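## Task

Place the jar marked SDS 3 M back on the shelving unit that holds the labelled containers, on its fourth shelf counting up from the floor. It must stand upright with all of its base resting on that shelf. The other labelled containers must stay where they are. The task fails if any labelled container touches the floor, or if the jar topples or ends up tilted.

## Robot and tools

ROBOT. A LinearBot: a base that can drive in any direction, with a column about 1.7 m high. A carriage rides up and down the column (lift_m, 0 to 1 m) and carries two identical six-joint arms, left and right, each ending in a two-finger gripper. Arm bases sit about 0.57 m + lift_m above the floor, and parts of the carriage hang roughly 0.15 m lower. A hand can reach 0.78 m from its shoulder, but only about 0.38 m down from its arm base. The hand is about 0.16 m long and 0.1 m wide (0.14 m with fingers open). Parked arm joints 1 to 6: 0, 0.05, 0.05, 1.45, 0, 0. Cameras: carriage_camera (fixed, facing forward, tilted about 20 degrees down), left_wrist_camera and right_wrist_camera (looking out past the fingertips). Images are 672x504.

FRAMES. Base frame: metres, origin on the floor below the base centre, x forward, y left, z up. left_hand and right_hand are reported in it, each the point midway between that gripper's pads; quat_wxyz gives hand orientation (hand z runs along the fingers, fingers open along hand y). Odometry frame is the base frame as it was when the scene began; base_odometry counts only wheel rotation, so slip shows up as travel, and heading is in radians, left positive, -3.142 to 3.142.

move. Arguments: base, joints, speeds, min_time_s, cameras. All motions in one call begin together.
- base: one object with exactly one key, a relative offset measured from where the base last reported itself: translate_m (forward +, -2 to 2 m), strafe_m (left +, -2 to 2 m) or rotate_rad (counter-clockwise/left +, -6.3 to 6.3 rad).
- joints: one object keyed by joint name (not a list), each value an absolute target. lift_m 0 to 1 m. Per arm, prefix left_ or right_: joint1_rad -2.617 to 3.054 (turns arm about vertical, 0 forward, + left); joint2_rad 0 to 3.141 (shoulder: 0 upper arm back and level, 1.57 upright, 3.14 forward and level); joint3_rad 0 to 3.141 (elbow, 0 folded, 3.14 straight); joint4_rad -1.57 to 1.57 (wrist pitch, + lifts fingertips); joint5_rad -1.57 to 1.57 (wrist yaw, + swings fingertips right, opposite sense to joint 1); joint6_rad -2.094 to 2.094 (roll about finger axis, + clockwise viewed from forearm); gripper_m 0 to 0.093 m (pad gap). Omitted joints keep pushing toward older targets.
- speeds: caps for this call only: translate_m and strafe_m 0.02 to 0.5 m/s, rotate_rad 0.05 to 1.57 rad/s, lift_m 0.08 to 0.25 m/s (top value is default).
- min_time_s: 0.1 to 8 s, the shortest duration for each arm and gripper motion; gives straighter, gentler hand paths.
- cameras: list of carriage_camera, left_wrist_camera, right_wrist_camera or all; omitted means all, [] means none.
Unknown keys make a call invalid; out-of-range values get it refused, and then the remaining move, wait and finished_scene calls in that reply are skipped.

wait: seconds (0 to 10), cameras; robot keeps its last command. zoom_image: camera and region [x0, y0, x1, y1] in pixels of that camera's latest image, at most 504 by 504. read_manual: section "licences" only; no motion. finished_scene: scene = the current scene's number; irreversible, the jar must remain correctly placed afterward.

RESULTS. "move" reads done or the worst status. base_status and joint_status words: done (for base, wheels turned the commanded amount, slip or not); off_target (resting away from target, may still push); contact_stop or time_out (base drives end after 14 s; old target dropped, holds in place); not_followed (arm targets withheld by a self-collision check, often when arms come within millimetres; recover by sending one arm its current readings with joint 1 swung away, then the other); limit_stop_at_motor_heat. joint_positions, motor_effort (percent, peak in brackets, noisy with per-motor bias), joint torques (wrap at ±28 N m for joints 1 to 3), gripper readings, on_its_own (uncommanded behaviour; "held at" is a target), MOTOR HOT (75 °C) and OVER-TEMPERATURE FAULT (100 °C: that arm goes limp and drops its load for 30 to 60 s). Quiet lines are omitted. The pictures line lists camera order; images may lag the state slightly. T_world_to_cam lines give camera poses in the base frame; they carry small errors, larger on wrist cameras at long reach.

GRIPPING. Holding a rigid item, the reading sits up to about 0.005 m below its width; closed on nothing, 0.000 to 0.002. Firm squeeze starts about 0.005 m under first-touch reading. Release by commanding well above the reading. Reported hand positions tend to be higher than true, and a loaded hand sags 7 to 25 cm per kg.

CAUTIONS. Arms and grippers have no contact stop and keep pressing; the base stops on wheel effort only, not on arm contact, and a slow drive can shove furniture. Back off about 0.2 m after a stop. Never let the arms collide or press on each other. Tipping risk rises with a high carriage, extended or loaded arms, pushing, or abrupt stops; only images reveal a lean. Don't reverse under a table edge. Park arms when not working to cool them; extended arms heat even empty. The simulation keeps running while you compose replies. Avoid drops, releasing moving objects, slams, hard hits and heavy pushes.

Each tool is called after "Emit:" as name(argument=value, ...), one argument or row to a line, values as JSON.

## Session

Emit:
move(
  cameras=["carriage_camera"],
)

Scene clock: 0.00 s.
Joint torques (N m): no reading
base_odometry: x=+0.000 y=+0.000 heading=+0.000
base_status: not commanded
joint_positions: lift_m=+0.300 left_joint1_rad=+0.003 left_joint2_rad=+0.041 left_joint3_rad=+0.027 left_joint4_rad=+1.437 left_joint5_rad=+0.023 left_joint6_rad=-0.040 left_gripper_m=+0.09396 right_joint1_rad=-0.006 right_joint2_rad=+0.054 right_joint3_rad=+0.055 right_joint4_rad=+1.492 right_joint5_rad=+0.035 right_joint6_rad=-0.048 right_gripper_m=+0.09396
joint_status: not commanded
motor_effort: lift_m=+37 drive_wheels=-3
left_hand: x=+0.2632 y=+0.3069 z=+1.3110 quat_wxyz=(+0.997, +0.010, +0.074, -0.019) (m; base frame)
right_hand: x=+0.2454 y=-0.3169 z=+1.3199 quat_wxyz=(+0.999, +0.017, +0.040, -0.028) (m; base frame)
pictures: carriage_camera
camera_calibration:
carriage_camera: T_world_to_cam=[[-0.0639136, -0.997492, -0.0304054, 0.0499761], [-0.298547, 0.0481838, -0.953178, 1.28642], [0.952252, -0.0518436, -0.300878, 0.248047], [0, 0, 0, 1]] pos_world=[0.151047, 0.000725986, 1.30234]

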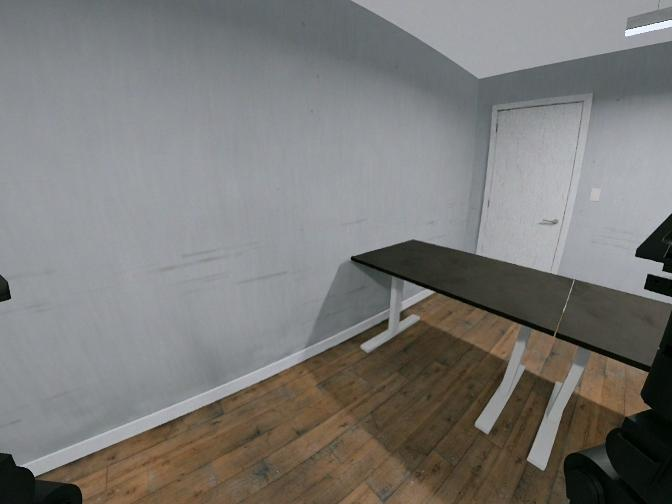

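Emit:
move(
  base={"rotate_rad": -0.95},
  cameras=["carriage_camera"],
)

Scene clock: 2.83 s.
Joint torques (N m): left_arm=[0.49 4.08 6.43 -0.11 -0.14 -0.11] | right_arm=[-0.4 3.56 7.3 -0.21 -0.01 0.02]
move: done
base_odometry: x=+0.000 y=+0.000 heading=-0.950
base_status: done
joint_positions: lift_m=+0.300 left_joint1_rad=+0.003 left_joint2_rad=+0.041 left_joint3_rad=+0.027 left_joint4_rad=+1.436 left_joint5_rad=+0.023 left_joint6_rad=-0.040 left_gripper_m=+0.09396 right_joint1_rad=-0.006 right_joint2_rad=+0.054 right_joint3_rad=+0.055 right_joint4_rad=+1.492 right_joint5_rad=+0.035 right_joint6_rad=-0.048 right_gripper_m=+0.09396
motor_effort: lift_m=+37(40) drive_wheels=+4(13)
left_hand: x=+0.2633 y=+0.3069 z=+1.3109 quat_wxyz=(+0.997, +0.010, +0.074, -0.019) (m; base frame)
right_hand: x=+0.2454 y=-0.3169 z=+1.3199 quat_wxyz=(+0.999, +0.017, +0.040, -0.028) (m; base frame)
pictures: carriage_camera
camera_calibration:
carriage_camera: T_world_to_cam=[[-0.0639136, -0.997492, -0.0304054, 0.0499761], [-0.298547, 0.0481838, -0.953178, 1.28642], [0.952252, -0.0518436, -0.300878, 0.248047], [0, 0, 0, 1]]

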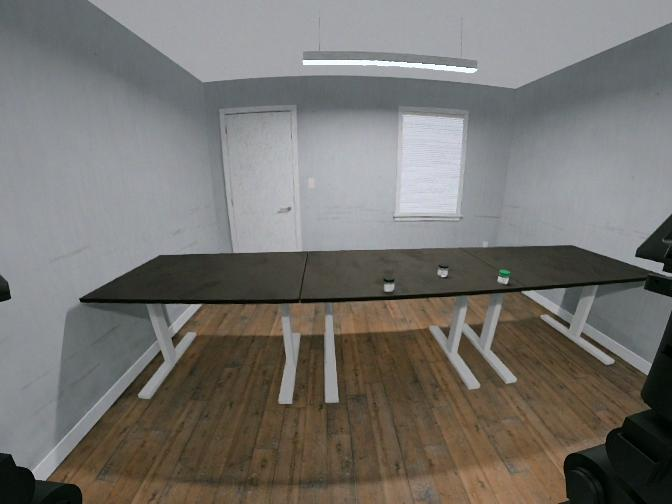

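Emit:
move(
  base={"translate_m": 0.45},
  joints={"lift_m": 0.38},
  cameras=["carriage_camera"],
)

Emit:
zoom_image(
  camera="carriage_camera",
  region=[390, 310, 450, 370],
)

Emit:
zoom_image(
  camera="carriage_camera",
  region=[470, 290, 530, 350],
)

Emit:
zoom_image(
  camera="carriage_camera",
  region=[550, 295, 610, 355],
)

Scene clock: 6.77 s.
Joint torques (N m): left_arm=[0.47 4.05 7.02 -0.06 -0.12 -0.14] | right_arm=[-0.42 3.44 7.46 -0.22 0.01 0.02]
move: done
base_odometry: x=+0.261 y=-0.366 heading=-0.950
base_status: done
joint_positions: lift_m=+0.380 left_joint1_rad=+0.003 left_joint2_rad=+0.041 left_joint3_rad=+0.027 left_joint4_rad=+1.435 left_joint5_rad=+0.023 left_joint6_rad=-0.040 left_gripper_m=+0.09396 right_joint1_rad=-0.006 right_joint2_rad=+0.054 right_joint3_rad=+0.055 right_joint4_rad=+1.491 right_joint5_rad=+0.035 right_joint6_rad=-0.048 right_gripper_m=+0.09396
joint_status: all done
motor_effort: lift_m=+40(52) drive_wheels=-7(19)
left_hand: x=+0.2636 y=+0.3069 z=+1.3908 quat_wxyz=(+0.997, +0.010, +0.075, -0.019) (m; base frame)
right_hand: x=+0.2457 y=-0.3169 z=+1.3998 quat_wxyz=(+0.999, +0.017, +0.040, -0.028) (m; base frame)
pictures: carriage_camera
camera_calibration:
carriage_camera: T_world_to_cam=[[-0.0639136, -0.997492, -0.0304054, 0.0524041], [-0.298547, 0.0481838, -0.953178, 1.36253], [0.952252, -0.0518436, -0.300878, 0.272073], [0, 0, 0, 1]]

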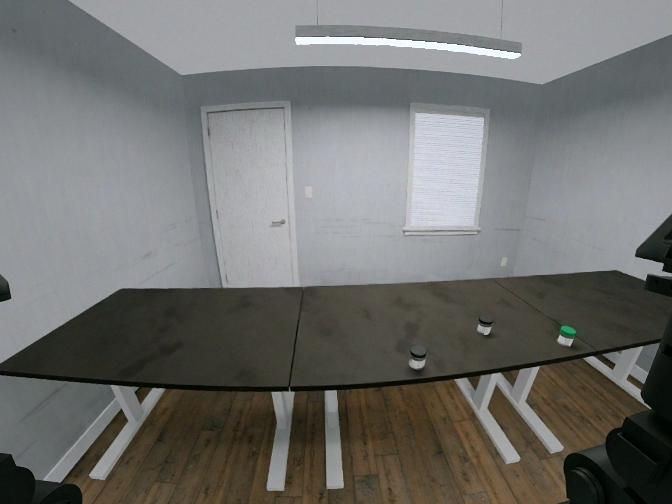

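Scaled by 8.400 from the camera's 672x504 image, which has a finer 960x720 frame.

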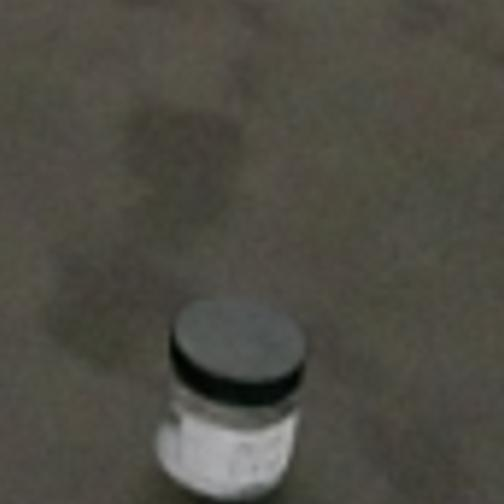

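Scaled by 8.400 from the camera's 672x504 image, which has a finer 960x720 frame.

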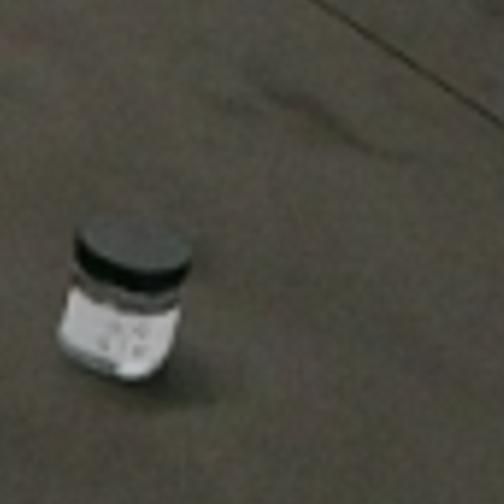

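Scaled by 8.400 from the camera's 672x504 image, which has a finer 960x720 frame.

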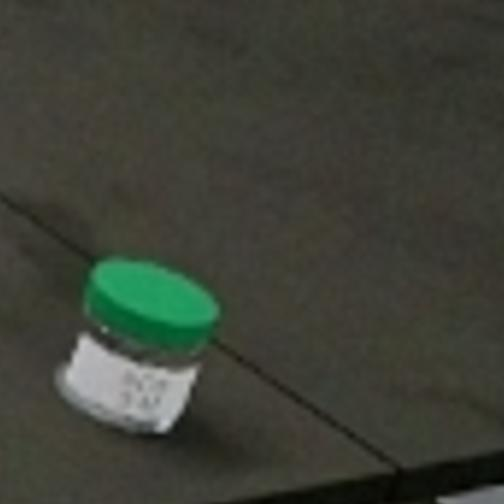

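Emit:
move(
  base={"translate_m": -0.12},
  cameras=[],
)

Emit:
move(
  joints={"right_joint1_rad": 0, "right_joint2_rad": 2.681, "right_joint3_rad": 1.04, "right_joint4_rad": 1.44, "right_joint5_rad": 0, "right_joint6_rad": 0, "right_gripper_m": 0.093},
  min_time_s=3,
)

Emit:
zoom_image(
  camera="right_wrist_camera",
  region=[200, 60, 500, 360],
)

Scene clock: 9.47 s.
Joint torques (N m): left_arm=[0.42 4.31 6.48 -0.08 -0.12 -0.04] | right_arm=[-0.32 3.47 7.36 -0.2 0 -0.01]
move: done
base_odometry: x=+0.192 y=-0.269 heading=-0.950
base_status: done
joint_positions: lift_m=+0.380 left_joint1_rad=+0.003 left_joint2_rad=+0.041 left_joint3_rad=+0.027 left_joint4_rad=+1.436 left_joint5_rad=+0.023 left_joint6_rad=-0.040 left_gripper_m=+0.09396 right_joint1_rad=-0.006 right_joint2_rad=+0.054 right_joint3_rad=+0.055 right_joint4_rad=+1.491 right_joint5_rad=+0.035 right_joint6_rad=-0.048 right_gripper_m=+0.09396
motor_effort: lift_m=+39(41) drive_wheels=-9(15)
left_hand: x=+0.2634 y=+0.3069 z=+1.3908 quat_wxyz=(+0.997, +0.010, +0.075, -0.019) (m; base frame)
right_hand: x=+0.2457 y=-0.3169 z=+1.3998 quat_wxyz=(+0.999, +0.017, +0.040, -0.028) (m; base frame)
pictures: none

Scene clock: 12.77 s.
Joint torques (N m): left_arm=[0.47 3.99 6.82 -0.07 -0.1 -0.11] | right_arm=[0.24 -8.9 5.31 1.98 -0.12 0.23]
move: done
base_odometry: x=+0.192 y=-0.269 heading=-0.950
joint_positions: lift_m=+0.380 left_joint1_rad=+0.003 left_joint2_rad=+0.041 left_joint3_rad=+0.027 left_joint4_rad=+1.436 left_joint5_rad=+0.023 left_joint6_rad=-0.040 left_gripper_m=+0.09396 right_joint1_rad=-0.006 right_joint2_rad=+2.666 right_joint3_rad=+1.023 right_joint4_rad=+1.441 right_joint5_rad=+0.013 right_joint6_rad=-0.016 right_gripper_m=+0.09313
joint_status: all done
motor_effort: lift_m=+40(41) drive_wheels=-9(9)
left_hand: x=+0.2634 y=+0.3069 z=+1.3908 quat_wxyz=(+0.997, +0.010, +0.075, -0.019) (m; base frame)
right_hand: x=+0.7625 y=-0.3159 z=+0.9031 quat_wxyz=(+0.632, +0.000, +0.775, -0.012) (m; base frame)
pictures: carriage_camera, left_wrist_camera, right_wrist_camera
camera_calibration:
carriage_camera: T_world_to_cam=[[-0.0639136, -0.997492, -0.0304054, 0.0524041], [-0.298547, 0.0481838, -0.953178, 1.36253], [0.952252, -0.0518436, -0.300878, 0.272073], [0, 0, 0, 1]]
left_wrist_camera: T_world_to_cam=[[0.0246386, -0.999537, -0.0178719, 0.33243], [0.726943, 0.0301856, -0.686034, 0.760311], [0.686256, 0.0039111, 0.72735, -1.07406], [0, 0, 0, 1]]
right_wrist_camera: T_world_to_cam=[[0.038945, -0.99914, 0.0142612, -0.353489], [-0.750058, -0.0386601, -0.660241, 1.15793], [0.660224, 0.0150163, -0.750919, 0.303063], [0, 0, 0, 1]]

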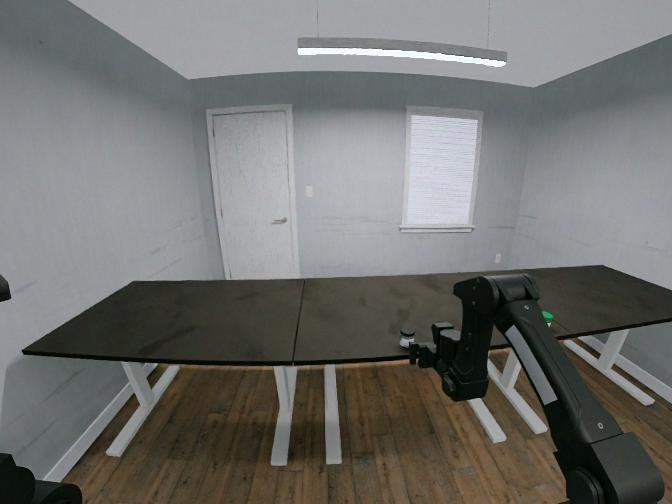

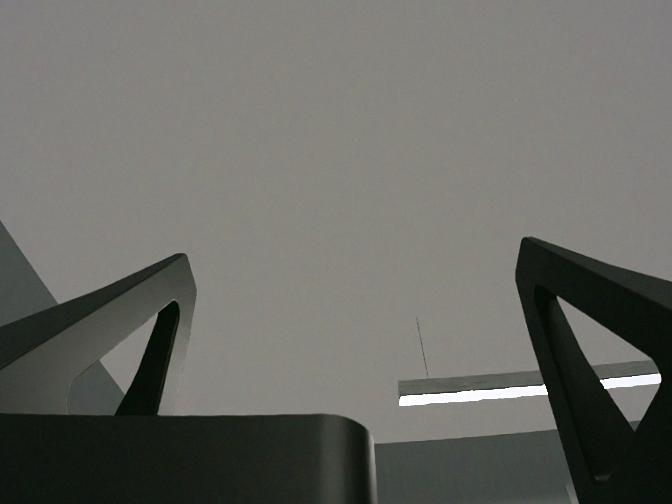

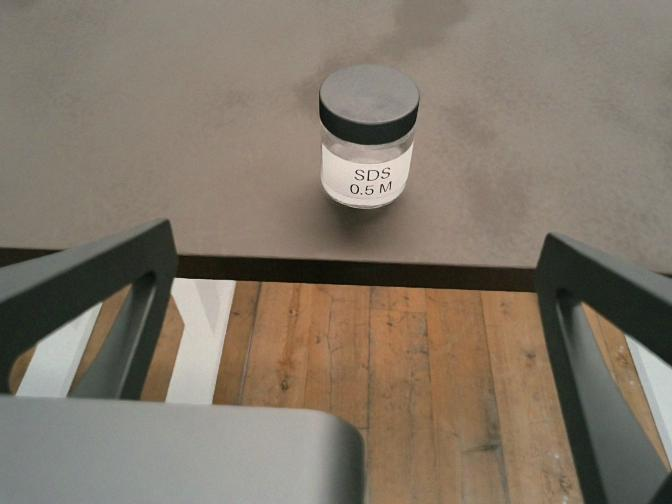

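Scaled by 1.680 from the camera's 672x504 image, which has a finer 960x720 frame.

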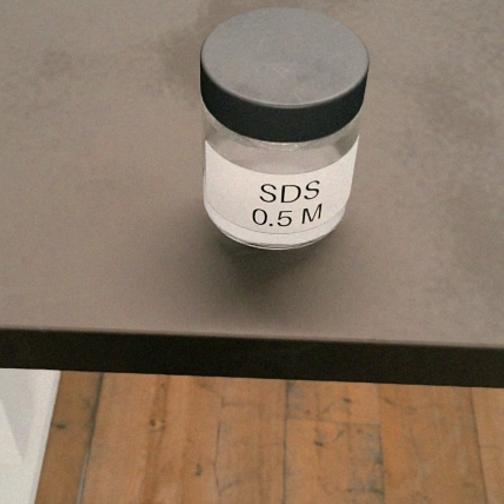

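Emit:
move(
  base={"strafe_m": -0.345},
  cameras=[],
)

Emit:
move(
  base={"translate_m": 0.1},
  cameras=["carriage_camera", "right_wrist_camera"],
)

Emit:
zoom_image(
  camera="right_wrist_camera",
  region=[200, 60, 500, 360],
)

Scene clock: 15.90 s.
Joint torques (N m): left_arm=[0.58 4.08 6.61 -0.21 -0.13 -0.11] | right_arm=[0.27 -8.92 5.41 1.98 -0.1 0.2]
move: done
base_odometry: x=-0.089 y=-0.470 heading=-0.950
base_status: done
joint_positions: lift_m=+0.380 left_joint1_rad=+0.004 left_joint2_rad=+0.041 left_joint3_rad=+0.027 left_joint4_rad=+1.436 left_joint5_rad=+0.023 left_joint6_rad=-0.040 left_gripper_m=+0.09396 right_joint1_rad=-0.005 right_joint2_rad=+2.666 right_joint3_rad=+1.023 right_joint4_rad=+1.441 right_joint5_rad=+0.011 right_joint6_rad=-0.015 right_gripper_m=+0.09312
motor_effort: lift_m=+40(41) drive_wheels=-5(12)
left_hand: x=+0.2634 y=+0.3069 z=+1.3908 quat_wxyz=(+0.997, +0.010, +0.075, -0.019) (m; base frame)
right_hand: x=+0.7626 y=-0.3152 z=+0.9031 quat_wxyz=(+0.632, -0.001, +0.775, -0.011) (m; base frame)
pictures: none

Scene clock: 17.43 s.
Joint torques (N m): left_arm=[0.23 4.26 6.57 -0.07 -0.12 -0.07] | right_arm=[0.23 -8.88 5 1.94 -0.08 0.22]
move: done
base_odometry: x=-0.031 y=-0.551 heading=-0.950
base_status: done
joint_positions: lift_m=+0.380 left_joint1_rad=+0.004 left_joint2_rad=+0.041 left_joint3_rad=+0.027 left_joint4_rad=+1.435 left_joint5_rad=+0.023 left_joint6_rad=-0.040 left_gripper_m=+0.09396 right_joint1_rad=-0.005 right_joint2_rad=+2.666 right_joint3_rad=+1.026 right_joint4_rad=+1.441 right_joint5_rad=+0.011 right_joint6_rad=-0.015 right_gripper_m=+0.09312
motor_effort: lift_m=+41(41) drive_wheels=-6(12)
left_hand: x=+0.2637 y=+0.3069 z=+1.3907 quat_wxyz=(+0.997, +0.010, +0.075, -0.019) (m; base frame)
right_hand: x=+0.7633 y=-0.3152 z=+0.9038 quat_wxyz=(+0.633, -0.001, +0.774, -0.011) (m; base frame)
pictures: carriage_camera, right_wrist_camera
camera_calibration:
carriage_camera: T_world_to_cam=[[-0.0639136, -0.997492, -0.0304054, 0.0524041], [-0.298547, 0.0481838, -0.953178, 1.36253], [0.952252, -0.0518436, -0.300878, 0.272073], [0, 0, 0, 1]]
right_wrist_camera: T_world_to_cam=[[0.0413852, -0.999055, 0.0132552, -0.353725], [-0.748186, -0.0397803, -0.662296, 1.15913], [0.662198, 0.0174919, -0.749125, 0.300741], [0, 0, 0, 1]]

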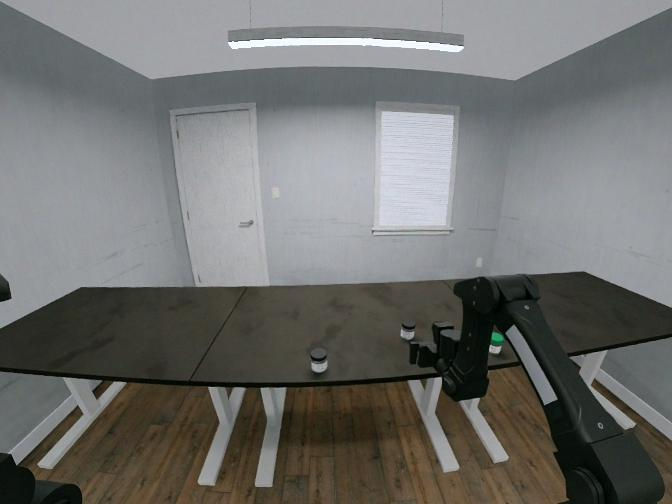

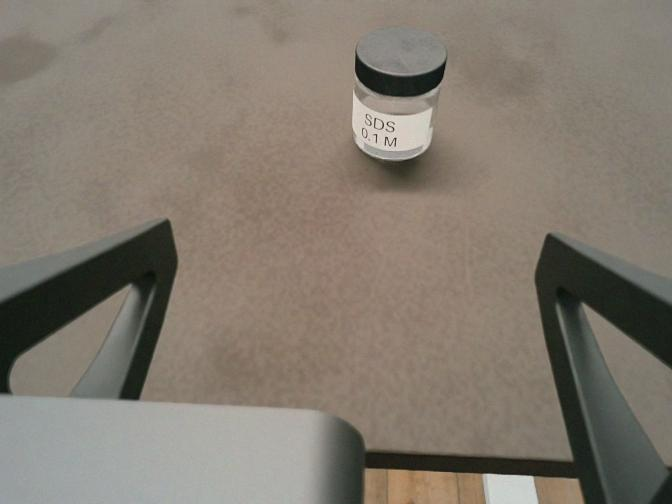

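Scaled by 1.680 from the camera's 672x504 image, which has a finer 960x720 frame.

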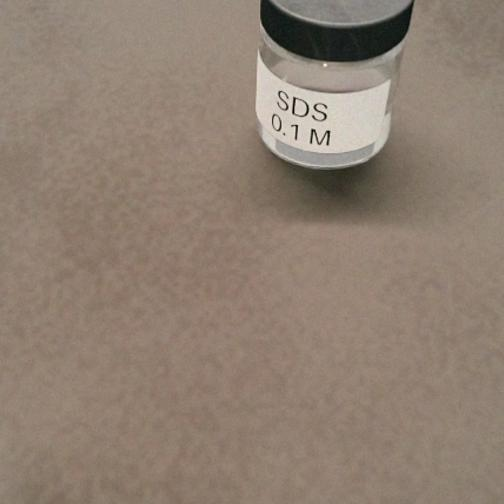

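Emit:
move(
  base={"strafe_m": -0.285},
  cameras=[],
)

Emit:
move(
  base={"translate_m": -0.12},
  cameras=["carriage_camera", "right_wrist_camera"],
)

Emit:
zoom_image(
  camera="right_wrist_camera",
  region=[200, 60, 500, 360],
)

Scene clock: 20.20 s.
Joint torques (N m): left_arm=[0.21 4.27 6.91 -0.11 -0.07 -0.09] | right_arm=[0.28 -8.85 4.98 1.98 -0.09 0.19]
move: done
base_odometry: x=-0.262 y=-0.717 heading=-0.950
base_status: done
joint_positions: lift_m=+0.380 left_joint1_rad=+0.005 left_joint2_rad=+0.041 left_joint3_rad=+0.027 left_joint4_rad=+1.435 left_joint5_rad=+0.023 left_joint6_rad=-0.040 left_gripper_m=+0.09396 right_joint1_rad=-0.004 right_joint2_rad=+2.666 right_joint3_rad=+1.026 right_joint4_rad=+1.441 right_joint5_rad=+0.011 right_joint6_rad=-0.015 right_gripper_m=+0.09312
motor_effort: lift_m=+40(42) drive_wheels=-4(11)
left_hand: x=+0.2637 y=+0.3070 z=+1.3907 quat_wxyz=(+0.997, +0.010, +0.075, -0.019) (m; base frame)
right_hand: x=+0.7634 y=-0.3150 z=+0.9038 quat_wxyz=(+0.633, -0.001, +0.774, -0.010) (m; base frame)
pictures: none

Scene clock: 21.97 s.
Joint torques (N m): left_arm=[0.46 4.16 6.69 -0.07 -0.16 -0.12] | right_arm=[0.08 -8.96 4.97 1.99 -0.07 0.17]
move: done
base_odometry: x=-0.332 y=-0.620 heading=-0.950
base_status: done
joint_positions: lift_m=+0.380 left_joint1_rad=+0.005 left_joint2_rad=+0.041 left_joint3_rad=+0.027 left_joint4_rad=+1.436 left_joint5_rad=+0.023 left_joint6_rad=-0.040 left_gripper_m=+0.09396 right_joint1_rad=-0.004 right_joint2_rad=+2.666 right_joint3_rad=+1.026 right_joint4_rad=+1.441 right_joint5_rad=+0.011 right_joint6_rad=-0.015 right_gripper_m=+0.09312
motor_effort: lift_m=+39(42) drive_wheels=-2(9)
left_hand: x=+0.2635 y=+0.3070 z=+1.3908 quat_wxyz=(+0.997, +0.010, +0.075, -0.019) (m; base frame)
right_hand: x=+0.7634 y=-0.3150 z=+0.9038 quat_wxyz=(+0.633, -0.001, +0.774, -0.010) (m; base frame)
pictures: carriage_camera, right_wrist_camera
camera_calibration:
carriage_camera: T_world_to_cam=[[-0.0639136, -0.997492, -0.0304054, 0.0524041], [-0.298547, 0.0481838, -0.953178, 1.36253], [0.952252, -0.0518436, -0.300878, 0.272073], [0, 0, 0, 1]]
right_wrist_camera: T_world_to_cam=[[0.0416906, -0.999048, 0.012882, -0.353413], [-0.74817, -0.0397614, -0.662315, 1.15915], [0.662197, 0.0179744, -0.749115, 0.30088], [0, 0, 0, 1]]

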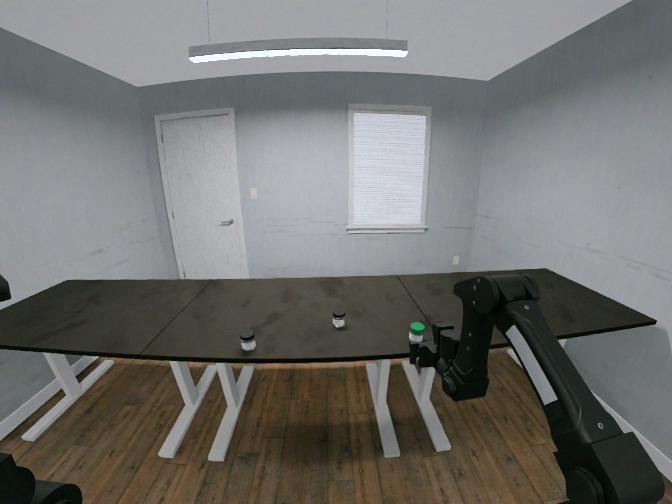

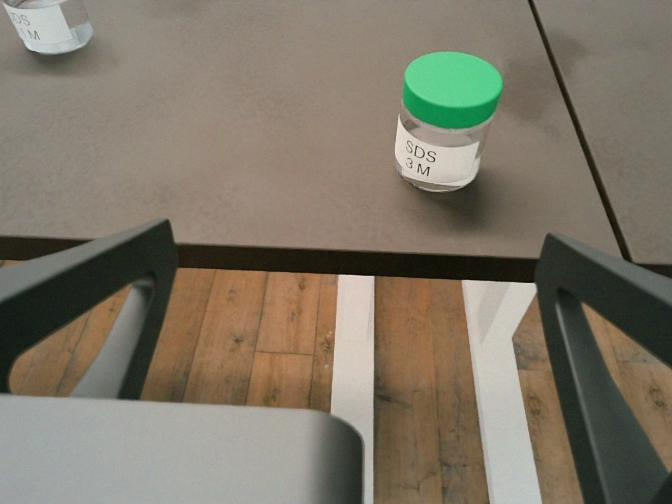

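Scaled by 1.680 from the camera's 672x504 image, which has a finer 960x720 frame.

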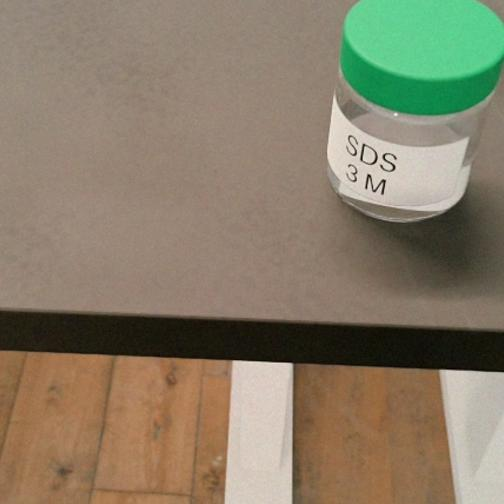

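Emit:
move(
  base={"strafe_m": -0.07},
  joints={"right_joint2_rad": 2.98, "right_joint3_rad": 1.3, "right_joint4_rad": 1.28, "lift_m": 0.37},
  min_time_s=3,
  cameras=[],
)

Emit:
move(
  base={"translate_m": 0.14},
  speeds={"translate_m": 0.15},
  cameras=["right_wrist_camera"],
)

Scene clock: 26.37 s.
Joint torques (N m): left_arm=[0.31 3.95 6.74 -0.08 -0.19 -0.12] | right_arm=[-0.08 -9.18 4.85 1.82 -0.1 0.18]
move: done
base_odometry: x=-0.390 y=-0.660 heading=-0.950
base_status: done
joint_positions: lift_m=+0.370 left_joint1_rad=+0.005 left_joint2_rad=+0.041 left_joint3_rad=+0.027 left_joint4_rad=+1.436 left_joint5_rad=+0.023 left_joint6_rad=-0.040 left_gripper_m=+0.09396 right_joint1_rad=-0.004 right_joint2_rad=+2.961 right_joint3_rad=+1.284 right_joint4_rad=+1.289 right_joint5_rad=+0.010 right_joint6_rad=-0.015 right_gripper_m=+0.09312
joint_status: all done
motor_effort: lift_m=+35(37) drive_wheels=-3(9)
left_hand: x=+0.2634 y=+0.3070 z=+1.3812 quat_wxyz=(+0.997, +0.010, +0.075, -0.018) (m; base frame)
right_hand: x=+0.7656 y=-0.3147 z=+0.7749 quat_wxyz=(+0.557, -0.002, +0.830, -0.009) (m; base frame)
pictures: none

Scene clock: 28.20 s.
Joint torques (N m): left_arm=[0.14 3.99 6.61 -0.08 -0.14 -0.11] | right_arm=[0.05 -9.7 14.46 0.56 0.05 0.15]
move: done
base_odometry: x=-0.309 y=-0.774 heading=-0.951
base_status: done
joint_positions: lift_m=+0.370 left_joint1_rad=+0.005 left_joint2_rad=+0.041 left_joint3_rad=+0.027 left_joint4_rad=+1.435 left_joint5_rad=+0.023 left_joint6_rad=-0.040 left_gripper_m=+0.09396 right_joint1_rad=-0.004 right_joint2_rad=+2.976 right_joint3_rad=+1.183 right_joint4_rad=+1.419 right_joint5_rad=-0.004 right_joint6_rad=-0.013 right_gripper_m=+0.09310
motor_effort: lift_m=+35(36) drive_wheels=+12(14)
left_hand: x=+0.2638 y=+0.3070 z=+1.3811 quat_wxyz=(+0.997, +0.010, +0.075, -0.018) (m; base frame)
right_hand: x=+0.7389 y=-0.3122 z=+0.7726 quat_wxyz=(+0.564, -0.005, +0.826, -0.003) (m; base frame)
pictures: right_wrist_camera
camera_calibration:
right_wrist_camera: T_world_to_cam=[[0.0563899, -0.998406, -0.00230051, -0.346842], [-0.850525, -0.0468306, -0.523845, 1.02051], [0.522902, 0.0314962, -0.851811, 0.405198], [0, 0, 0, 1]]

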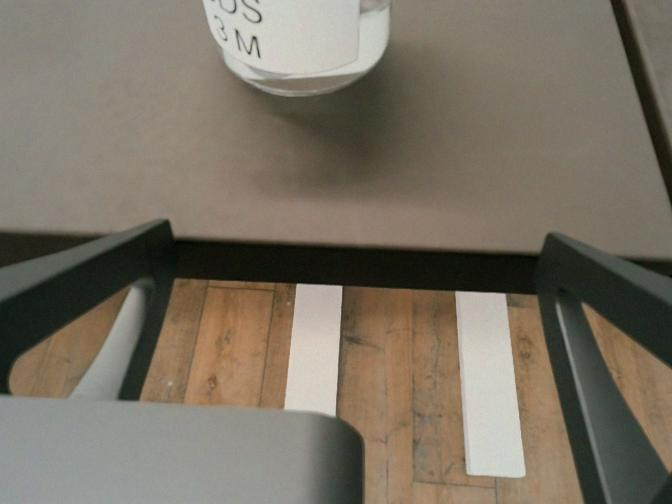

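Emit:
move(
  base={"translate_m": -0.12},
  speeds={"translate_m": 0.15},
  cameras=["carriage_camera", "right_wrist_camera"],
)

Emit:
zoom_image(
  camera="carriage_camera",
  region=[360, 270, 560, 420],
)

Scene clock: 30.60 s.
Joint torques (N m): left_arm=[0.25 4.1 6.52 -0.17 -0.16 -0.12] | right_arm=[0.02 -10.25 4.08 1.84 0.09 0.16]
move: done
base_odometry: x=-0.378 y=-0.677 heading=-0.950
base_status: done
joint_positions: lift_m=+0.370 left_joint1_rad=+0.005 left_joint2_rad=+0.041 left_joint3_rad=+0.027 left_joint4_rad=+1.434 left_joint5_rad=+0.023 left_joint6_rad=-0.040 left_gripper_m=+0.09396 right_joint1_rad=-0.004 right_joint2_rad=+2.976 right_joint3_rad=+1.292 right_joint4_rad=+1.288 right_joint5_rad=-0.004 right_joint6_rad=-0.013 right_gripper_m=+0.09310
motor_effort: lift_m=+36(36) drive_wheels=-6(11)
left_hand: x=+0.2640 y=+0.3070 z=+1.3811 quat_wxyz=(+0.997, +0.010, +0.076, -0.018) (m; base frame)
right_hand: x=+0.7643 y=-0.3123 z=+0.7695 quat_wxyz=(+0.554, -0.005, +0.832, -0.003) (m; base frame)
pictures: carriage_camera, right_wrist_camera
camera_calibration:
carriage_camera: T_world_to_cam=[[-0.0639136, -0.997492, -0.0304054, 0.0521119], [-0.298547, 0.0481838, -0.953178, 1.35337], [0.952252, -0.0518436, -0.300878, 0.269182], [0, 0, 0, 1]]
right_wrist_camera: T_world_to_cam=[[0.0563228, -0.998406, -0.0036592, -0.347284], [-0.862099, -0.0467841, -0.504575, 1.03447], [0.5036, 0.0315737, -0.86336, 0.412951], [0, 0, 0, 1]]

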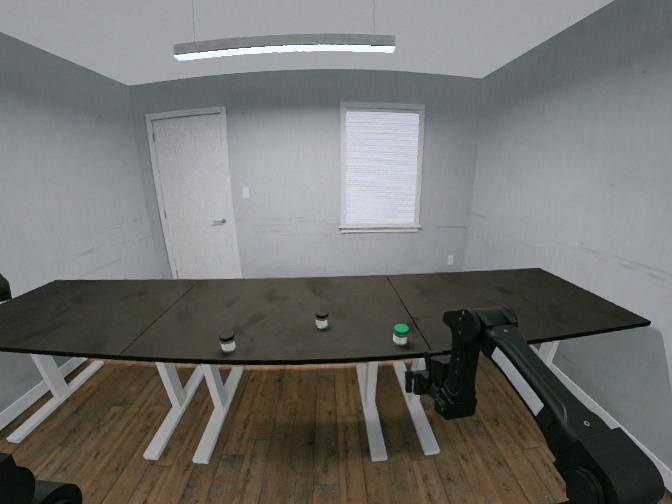

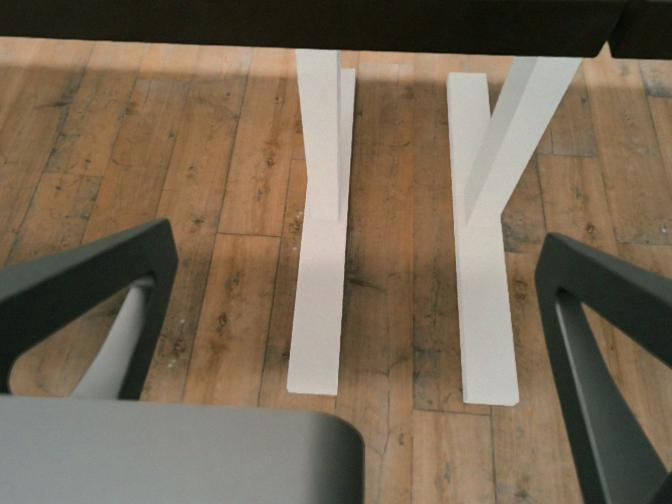

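Scaled by 2.520 from the camera's 672x504 image, which has a finer 960x720 frame.

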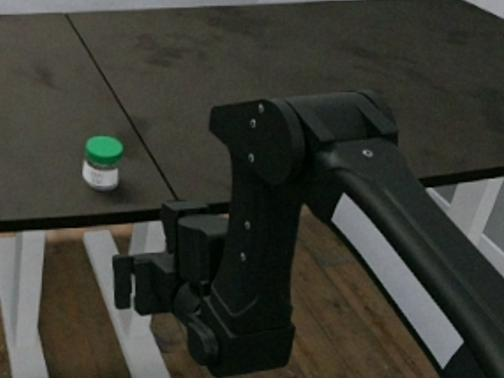

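Emit:
move(
  joints={"lift_m": 0.43},
  cameras=[],
)

Emit:
move(
  base={"translate_m": 0.21},
  speeds={"translate_m": 0.15},
  cameras=["carriage_camera", "right_wrist_camera"],
)

Emit:
zoom_image(
  camera="carriage_camera",
  region=[360, 310, 560, 460],
)

Scene clock: 32.90 s.
Joint torques (N m): left_arm=[0.29 4.14 6.63 -0.03 -0.12 -0.08] | right_arm=[0.12 -10.55 3.81 1.88 0.07 0.15]
move: done
base_odometry: x=-0.378 y=-0.677 heading=-0.950
joint_positions: lift_m=+0.430 left_joint1_rad=+0.005 left_joint2_rad=+0.041 left_joint3_rad=+0.027 left_joint4_rad=+1.434 left_joint5_rad=+0.023 left_joint6_rad=-0.040 left_gripper_m=+0.09396 right_joint1_rad=-0.004 right_joint2_rad=+2.977 right_joint3_rad=+1.293 right_joint4_rad=+1.281 right_joint5_rad=-0.004 right_joint6_rad=-0.013 right_gripper_m=+0.09310
joint_status: all done
motor_effort: lift_m=+39(51) drive_wheels=-6(6)
left_hand: x=+0.2640 y=+0.3070 z=+1.4407 quat_wxyz=(+0.997, +0.010, +0.076, -0.018) (m; base frame)
right_hand: x=+0.7635 y=-0.3123 z=+0.8272 quat_wxyz=(+0.552, -0.005, +0.834, -0.003) (m; base frame)
pictures: none

Scene clock: 35.27 s.
Joint torques (N m): left_arm=[0.44 4.11 6.76 -0.07 -0.04 -0.15] | right_arm=[0.08 -10.26 3.92 1.89 0.09 0.18]
move: done
base_odometry: x=-0.256 y=-0.848 heading=-0.951
base_status: done
joint_positions: lift_m=+0.430 left_joint1_rad=+0.005 left_joint2_rad=+0.041 left_joint3_rad=+0.027 left_joint4_rad=+1.434 left_joint5_rad=+0.023 left_joint6_rad=-0.040 left_gripper_m=+0.09396 right_joint1_rad=-0.004 right_joint2_rad=+2.977 right_joint3_rad=+1.293 right_joint4_rad=+1.281 right_joint5_rad=-0.004 right_joint6_rad=-0.013 right_gripper_m=+0.09310
motor_effort: lift_m=+40(41) drive_wheels=-5(10)
left_hand: x=+0.2639 y=+0.3070 z=+1.4407 quat_wxyz=(+0.997, +0.010, +0.076, -0.018) (m; base frame)
right_hand: x=+0.7635 y=-0.3123 z=+0.8272 quat_wxyz=(+0.552, -0.005, +0.834, -0.003) (m; base frame)
pictures: carriage_camera, right_wrist_camera
camera_calibration:
carriage_camera: T_world_to_cam=[[-0.0639136, -0.997492, -0.0304054, 0.0539251], [-0.298547, 0.0481838, -0.953178, 1.41022], [0.952252, -0.0518436, -0.300878, 0.287125], [0, 0, 0, 1]]
right_wrist_camera: T_world_to_cam=[[0.0562963, -0.998406, -0.00407338, -0.346662], [-0.865543, -0.0467703, -0.498645, 1.06065], [0.49766, 0.0315976, -0.866797, 0.470603], [0, 0, 0, 1]]

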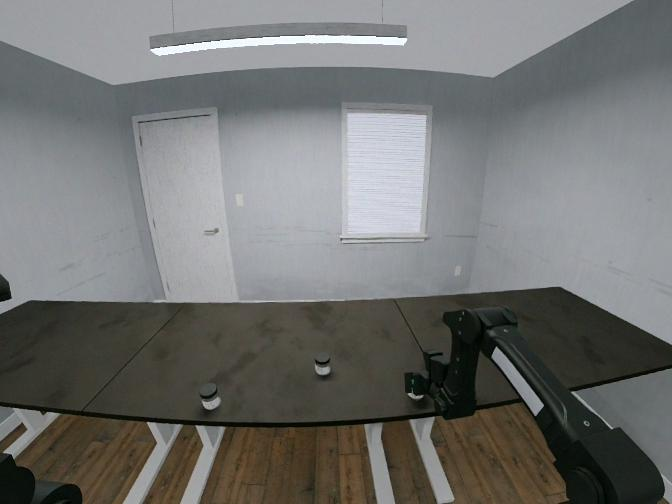

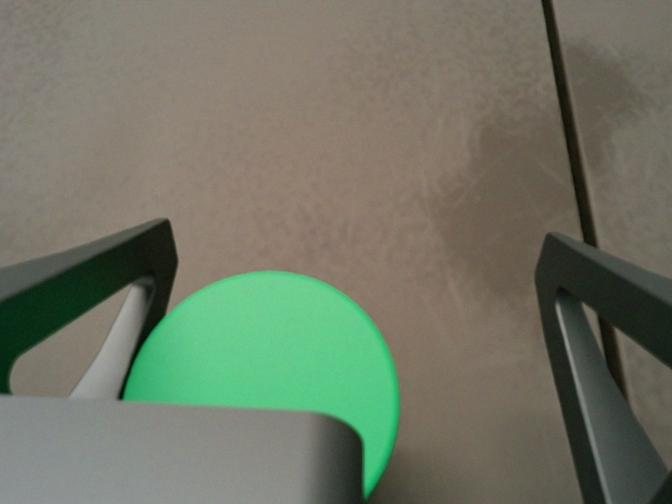

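Scaled by 2.520 from the camera's 672x504 image, which has a finer 960x720 frame.

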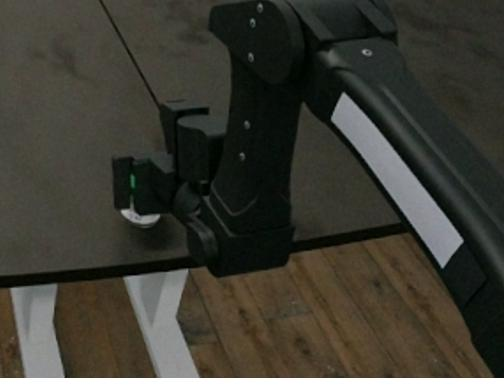

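Emit:
move(
  base={"translate_m": -0.035},
  speeds={"translate_m": 0.1},
  cameras=["right_wrist_camera"],
)

Emit:
move(
  base={"strafe_m": 0.021},
  speeds={"strafe_m": 0.1},
  cameras=["right_wrist_camera"],
)

Scene clock: 36.97 s.
Joint torques (N m): left_arm=[0.23 4.22 6.45 -0.07 -0.23 -0.11] | right_arm=[-0.01 -10.36 3.84 1.91 0.09 0.14]
move: done
base_odometry: x=-0.277 y=-0.819 heading=-0.951
base_status: done
joint_positions: lift_m=+0.430 left_joint1_rad=+0.005 left_joint2_rad=+0.041 left_joint3_rad=+0.027 left_joint4_rad=+1.436 left_joint5_rad=+0.023 left_joint6_rad=-0.040 left_gripper_m=+0.09396 right_joint1_rad=-0.004 right_joint2_rad=+2.977 right_joint3_rad=+1.293 right_joint4_rad=+1.281 right_joint5_rad=-0.004 right_joint6_rad=-0.013 right_gripper_m=+0.09310
motor_effort: lift_m=+39(41) drive_wheels=+1(13)
left_hand: x=+0.2635 y=+0.3070 z=+1.4408 quat_wxyz=(+0.997, +0.010, +0.075, -0.018) (m; base frame)
right_hand: x=+0.7635 y=-0.3123 z=+0.8272 quat_wxyz=(+0.552, -0.005, +0.834, -0.003) (m; base frame)
pictures: right_wrist_camera
camera_calibration:
right_wrist_camera: T_world_to_cam=[[0.0562963, -0.998406, -0.00407338, -0.346662], [-0.865543, -0.0467703, -0.498645, 1.06065], [0.49766, 0.0315976, -0.866797, 0.470603], [0, 0, 0, 1]]

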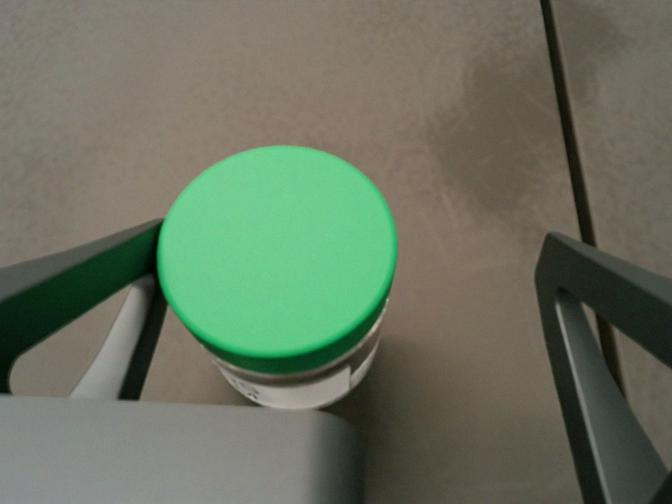

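Scene clock: 38.20 s.
Joint torques (N m): left_arm=[0.36 4.14 6.61 -0.07 -0.12 -0.09] | right_arm=[-0.39 -10.39 3.97 1.89 0.08 0.16]
move: done
base_odometry: x=-0.260 y=-0.807 heading=-0.951
base_status: done
joint_positions: lift_m=+0.430 left_joint1_rad=+0.004 left_joint2_rad=+0.041 left_joint3_rad=+0.027 left_joint4_rad=+1.436 left_joint5_rad=+0.023 left_joint6_rad=-0.040 left_gripper_m=+0.09396 right_joint1_rad=-0.001 right_joint2_rad=+2.977 right_joint3_rad=+1.293 right_joint4_rad=+1.281 right_joint5_rad=-0.004 right_joint6_rad=-0.013 right_gripper_m=+0.09310
motor_effort: lift_m=+40(41) drive_wheels=-5(8)
left_hand: x=+0.2635 y=+0.3070 z=+1.4408 quat_wxyz=(+0.997, +0.010, +0.075, -0.019) (m; base frame)
right_hand: x=+0.7635 y=-0.3104 z=+0.8272 quat_wxyz=(+0.552, -0.006, +0.834, -0.002) (m; base frame)
pictures: right_wrist_camera
camera_calibration:
right_wrist_camera: T_world_to_cam=[[0.0595746, -0.998214, -0.00442382, -0.346969], [-0.865386, -0.0494373, -0.498662, 1.05981], [0.497552, 0.0335359, -0.866785, 0.471219], [0, 0, 0, 1]]

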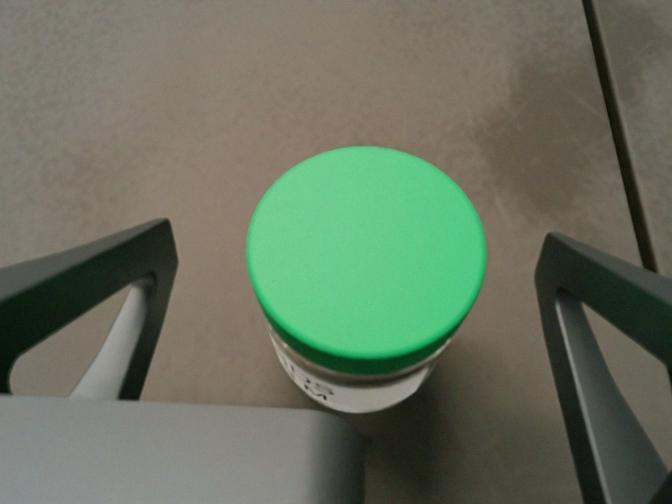

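Emit:
move(
  joints={"lift_m": 0.392},
  speeds={"lift_m": 0.08},
  cameras=["right_wrist_camera"],
)

Emit:
move(
  base={"translate_m": 0.024},
  speeds={"translate_m": 0.08},
  cameras=["carriage_camera", "right_wrist_camera"],
)

Emit:
zoom_image(
  camera="carriage_camera",
  region=[360, 310, 510, 460],
)

Scene clock: 39.73 s.
Joint torques (N m): left_arm=[0.25 4.18 6.72 -0.11 -0.1 -0.14] | right_arm=[-0.28 -10.44 3.93 1.93 0.09 0.16]
move: done
base_odometry: x=-0.260 y=-0.807 heading=-0.951
joint_positions: lift_m=+0.392 left_joint1_rad=+0.004 left_joint2_rad=+0.041 left_joint3_rad=+0.027 left_joint4_rad=+1.436 left_joint5_rad=+0.023 left_joint6_rad=-0.040 left_gripper_m=+0.09396 right_joint1_rad=-0.001 right_joint2_rad=+2.977 right_joint3_rad=+1.293 right_joint4_rad=+1.277 right_joint5_rad=-0.004 right_joint6_rad=-0.013 right_gripper_m=+0.09310
joint_status: all done
motor_effort: lift_m=+34(37) drive_wheels=+3(5)
left_hand: x=+0.2635 y=+0.3070 z=+1.4032 quat_wxyz=(+0.997, +0.010, +0.075, -0.019) (m; base frame)
right_hand: x=+0.7631 y=-0.3104 z=+0.7886 quat_wxyz=(+0.550, -0.006, +0.835, -0.002) (m; base frame)
pictures: right_wrist_camera
camera_calibration:
right_wrist_camera: T_world_to_cam=[[0.0595537, -0.998214, -0.00469915, -0.346886], [-0.867659, -0.049436, -0.494695, 1.03885], [0.493579, 0.0335382, -0.869054, 0.442729], [0, 0, 0, 1]]

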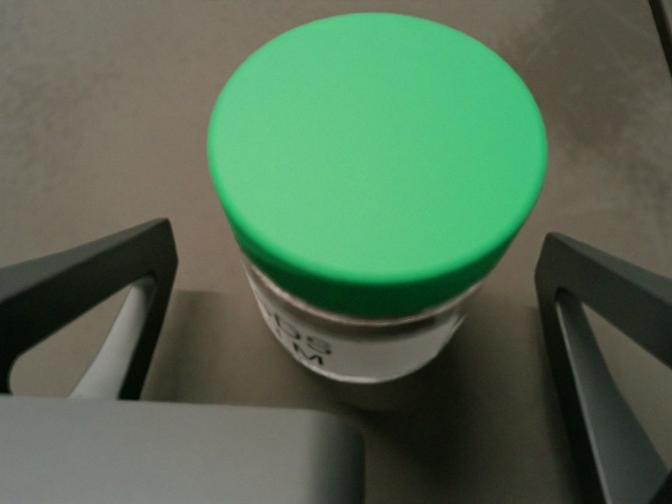

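Scene clock: 40.73 s.
Joint torques (N m): left_arm=[0.21 4.1 6.41 -0.04 -0.14 -0.08] | right_arm=[-0.4 -10.33 3.81 1.96 0.08 0.18]
move: done
base_odometry: x=-0.245 y=-0.827 heading=-0.951
base_status: done
joint_positions: lift_m=+0.392 left_joint1_rad=+0.004 left_joint2_rad=+0.041 left_joint3_rad=+0.027 left_joint4_rad=+1.435 left_joint5_rad=+0.023 left_joint6_rad=-0.040 left_gripper_m=+0.09396 right_joint1_rad=-0.001 right_joint2_rad=+2.977 right_joint3_rad=+1.293 right_joint4_rad=+1.277 right_joint5_rad=-0.004 right_joint6_rad=-0.013 right_gripper_m=+0.09310
motor_effort: lift_m=+34(35) drive_wheels=-6(11)
left_hand: x=+0.2636 y=+0.3070 z=+1.4032 quat_wxyz=(+0.997, +0.010, +0.075, -0.019) (m; base frame)
right_hand: x=+0.7631 y=-0.3104 z=+0.7886 quat_wxyz=(+0.550, -0.006, +0.835, -0.002) (m; base frame)
pictures: carriage_camera, right_wrist_camera
camera_calibration:
carriage_camera: T_world_to_cam=[[-0.0639136, -0.997492, -0.0304054, 0.0527816], [-0.298547, 0.0481838, -0.953178, 1.37437], [0.952252, -0.0518436, -0.300878, 0.275809], [0, 0, 0, 1]]
right_wrist_camera: T_world_to_cam=[[0.0595537, -0.998214, -0.00469915, -0.346886], [-0.867659, -0.049436, -0.494695, 1.03885], [0.493579, 0.0335382, -0.869054, 0.442729], [0, 0, 0, 1]]

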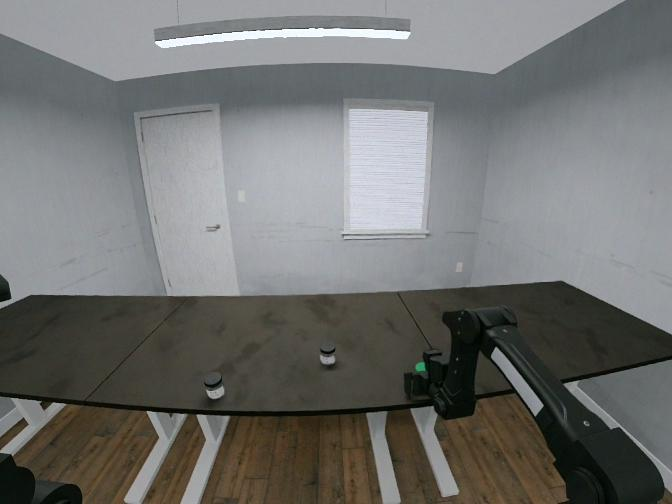

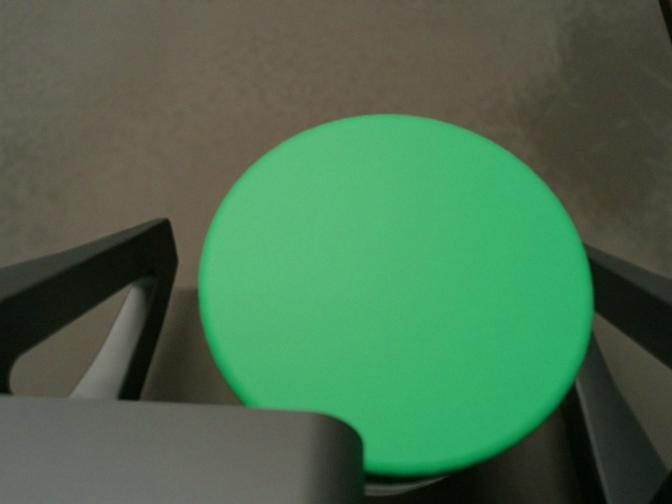

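Scaled by 3.360 from the camera's 672x504 image, which has a finer 960x720 frame.

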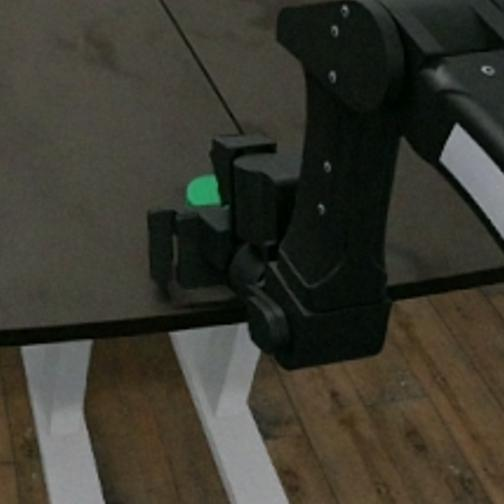

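Emit:
move(
  joints={"right_gripper_m": 0.058},
  min_time_s=2,
  cameras=[],
)

Emit:
move(
  joints={"right_gripper_m": 0.047},
  min_time_s=1.5,
  cameras=["right_wrist_camera"],
)

Scene clock: 43.50 s.
Joint torques (N m): left_arm=[0.46 4.18 6.57 -0.06 -0.12 -0.11] | right_arm=[-0.32 -10.33 3.86 1.93 0.09 0.16]
move: done
base_odometry: x=-0.245 y=-0.827 heading=-0.951
joint_positions: lift_m=+0.392 left_joint1_rad=+0.004 left_joint2_rad=+0.041 left_joint3_rad=+0.027 left_joint4_rad=+1.435 left_joint5_rad=+0.023 left_joint6_rad=-0.040 left_gripper_m=+0.09396 right_joint1_rad=-0.001 right_joint2_rad=+2.977 right_joint3_rad=+1.293 right_joint4_rad=+1.277 right_joint5_rad=-0.004 right_joint6_rad=-0.013 right_gripper_m=+0.05813
joint_status: all done
motor_effort: lift_m=+34(36) drive_wheels=-5(6)
left_hand: x=+0.2636 y=+0.3070 z=+1.4032 quat_wxyz=(+0.997, +0.010, +0.075, -0.019) (m; base frame)
right_hand: x=+0.7631 y=-0.3104 z=+0.7886 quat_wxyz=(+0.550, -0.006, +0.835, -0.002) (m; base frame)
pictures: none

Scene clock: 45.30 s.
Joint torques (N m): left_arm=[0.51 4.18 6.64 -0.1 -0.14 -0.09] | right_arm=[-0.31 -10.37 3.88 1.94 0.08 0.17]
move: off_target
base_odometry: x=-0.245 y=-0.827 heading=-0.951
joint_positions: lift_m=+0.392 left_joint1_rad=+0.004 left_joint2_rad=+0.041 left_joint3_rad=+0.027 left_joint4_rad=+1.435 left_joint5_rad=+0.023 left_joint6_rad=-0.040 left_gripper_m=+0.09396 right_joint1_rad=-0.001 right_joint2_rad=+2.977 right_joint3_rad=+1.293 right_joint4_rad=+1.277 right_joint5_rad=-0.004 right_joint6_rad=-0.013 right_gripper_m=+0.05347
joint_status: right_gripper_m off_target (ended at +0.05349, target +0.04700)
motor_effort: lift_m=+33(35) drive_wheels=-5(6)
left_hand: x=+0.2636 y=+0.3070 z=+1.4032 quat_wxyz=(+0.997, +0.010, +0.075, -0.019) (m; base frame)
right_hand: x=+0.7631 y=-0.3104 z=+0.7886 quat_wxyz=(+0.550, -0.006, +0.835, -0.002) (m; base frame)
pictures: right_wrist_camera
camera_calibration:
right_wrist_camera: T_world_to_cam=[[0.0595537, -0.998214, -0.00469915, -0.346886], [-0.867659, -0.049436, -0.494695, 1.03885], [0.493579, 0.0335382, -0.869054, 0.442729], [0, 0, 0, 1]]

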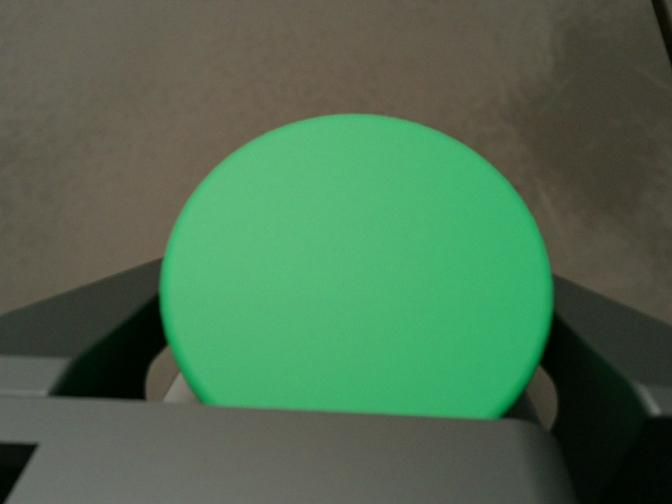

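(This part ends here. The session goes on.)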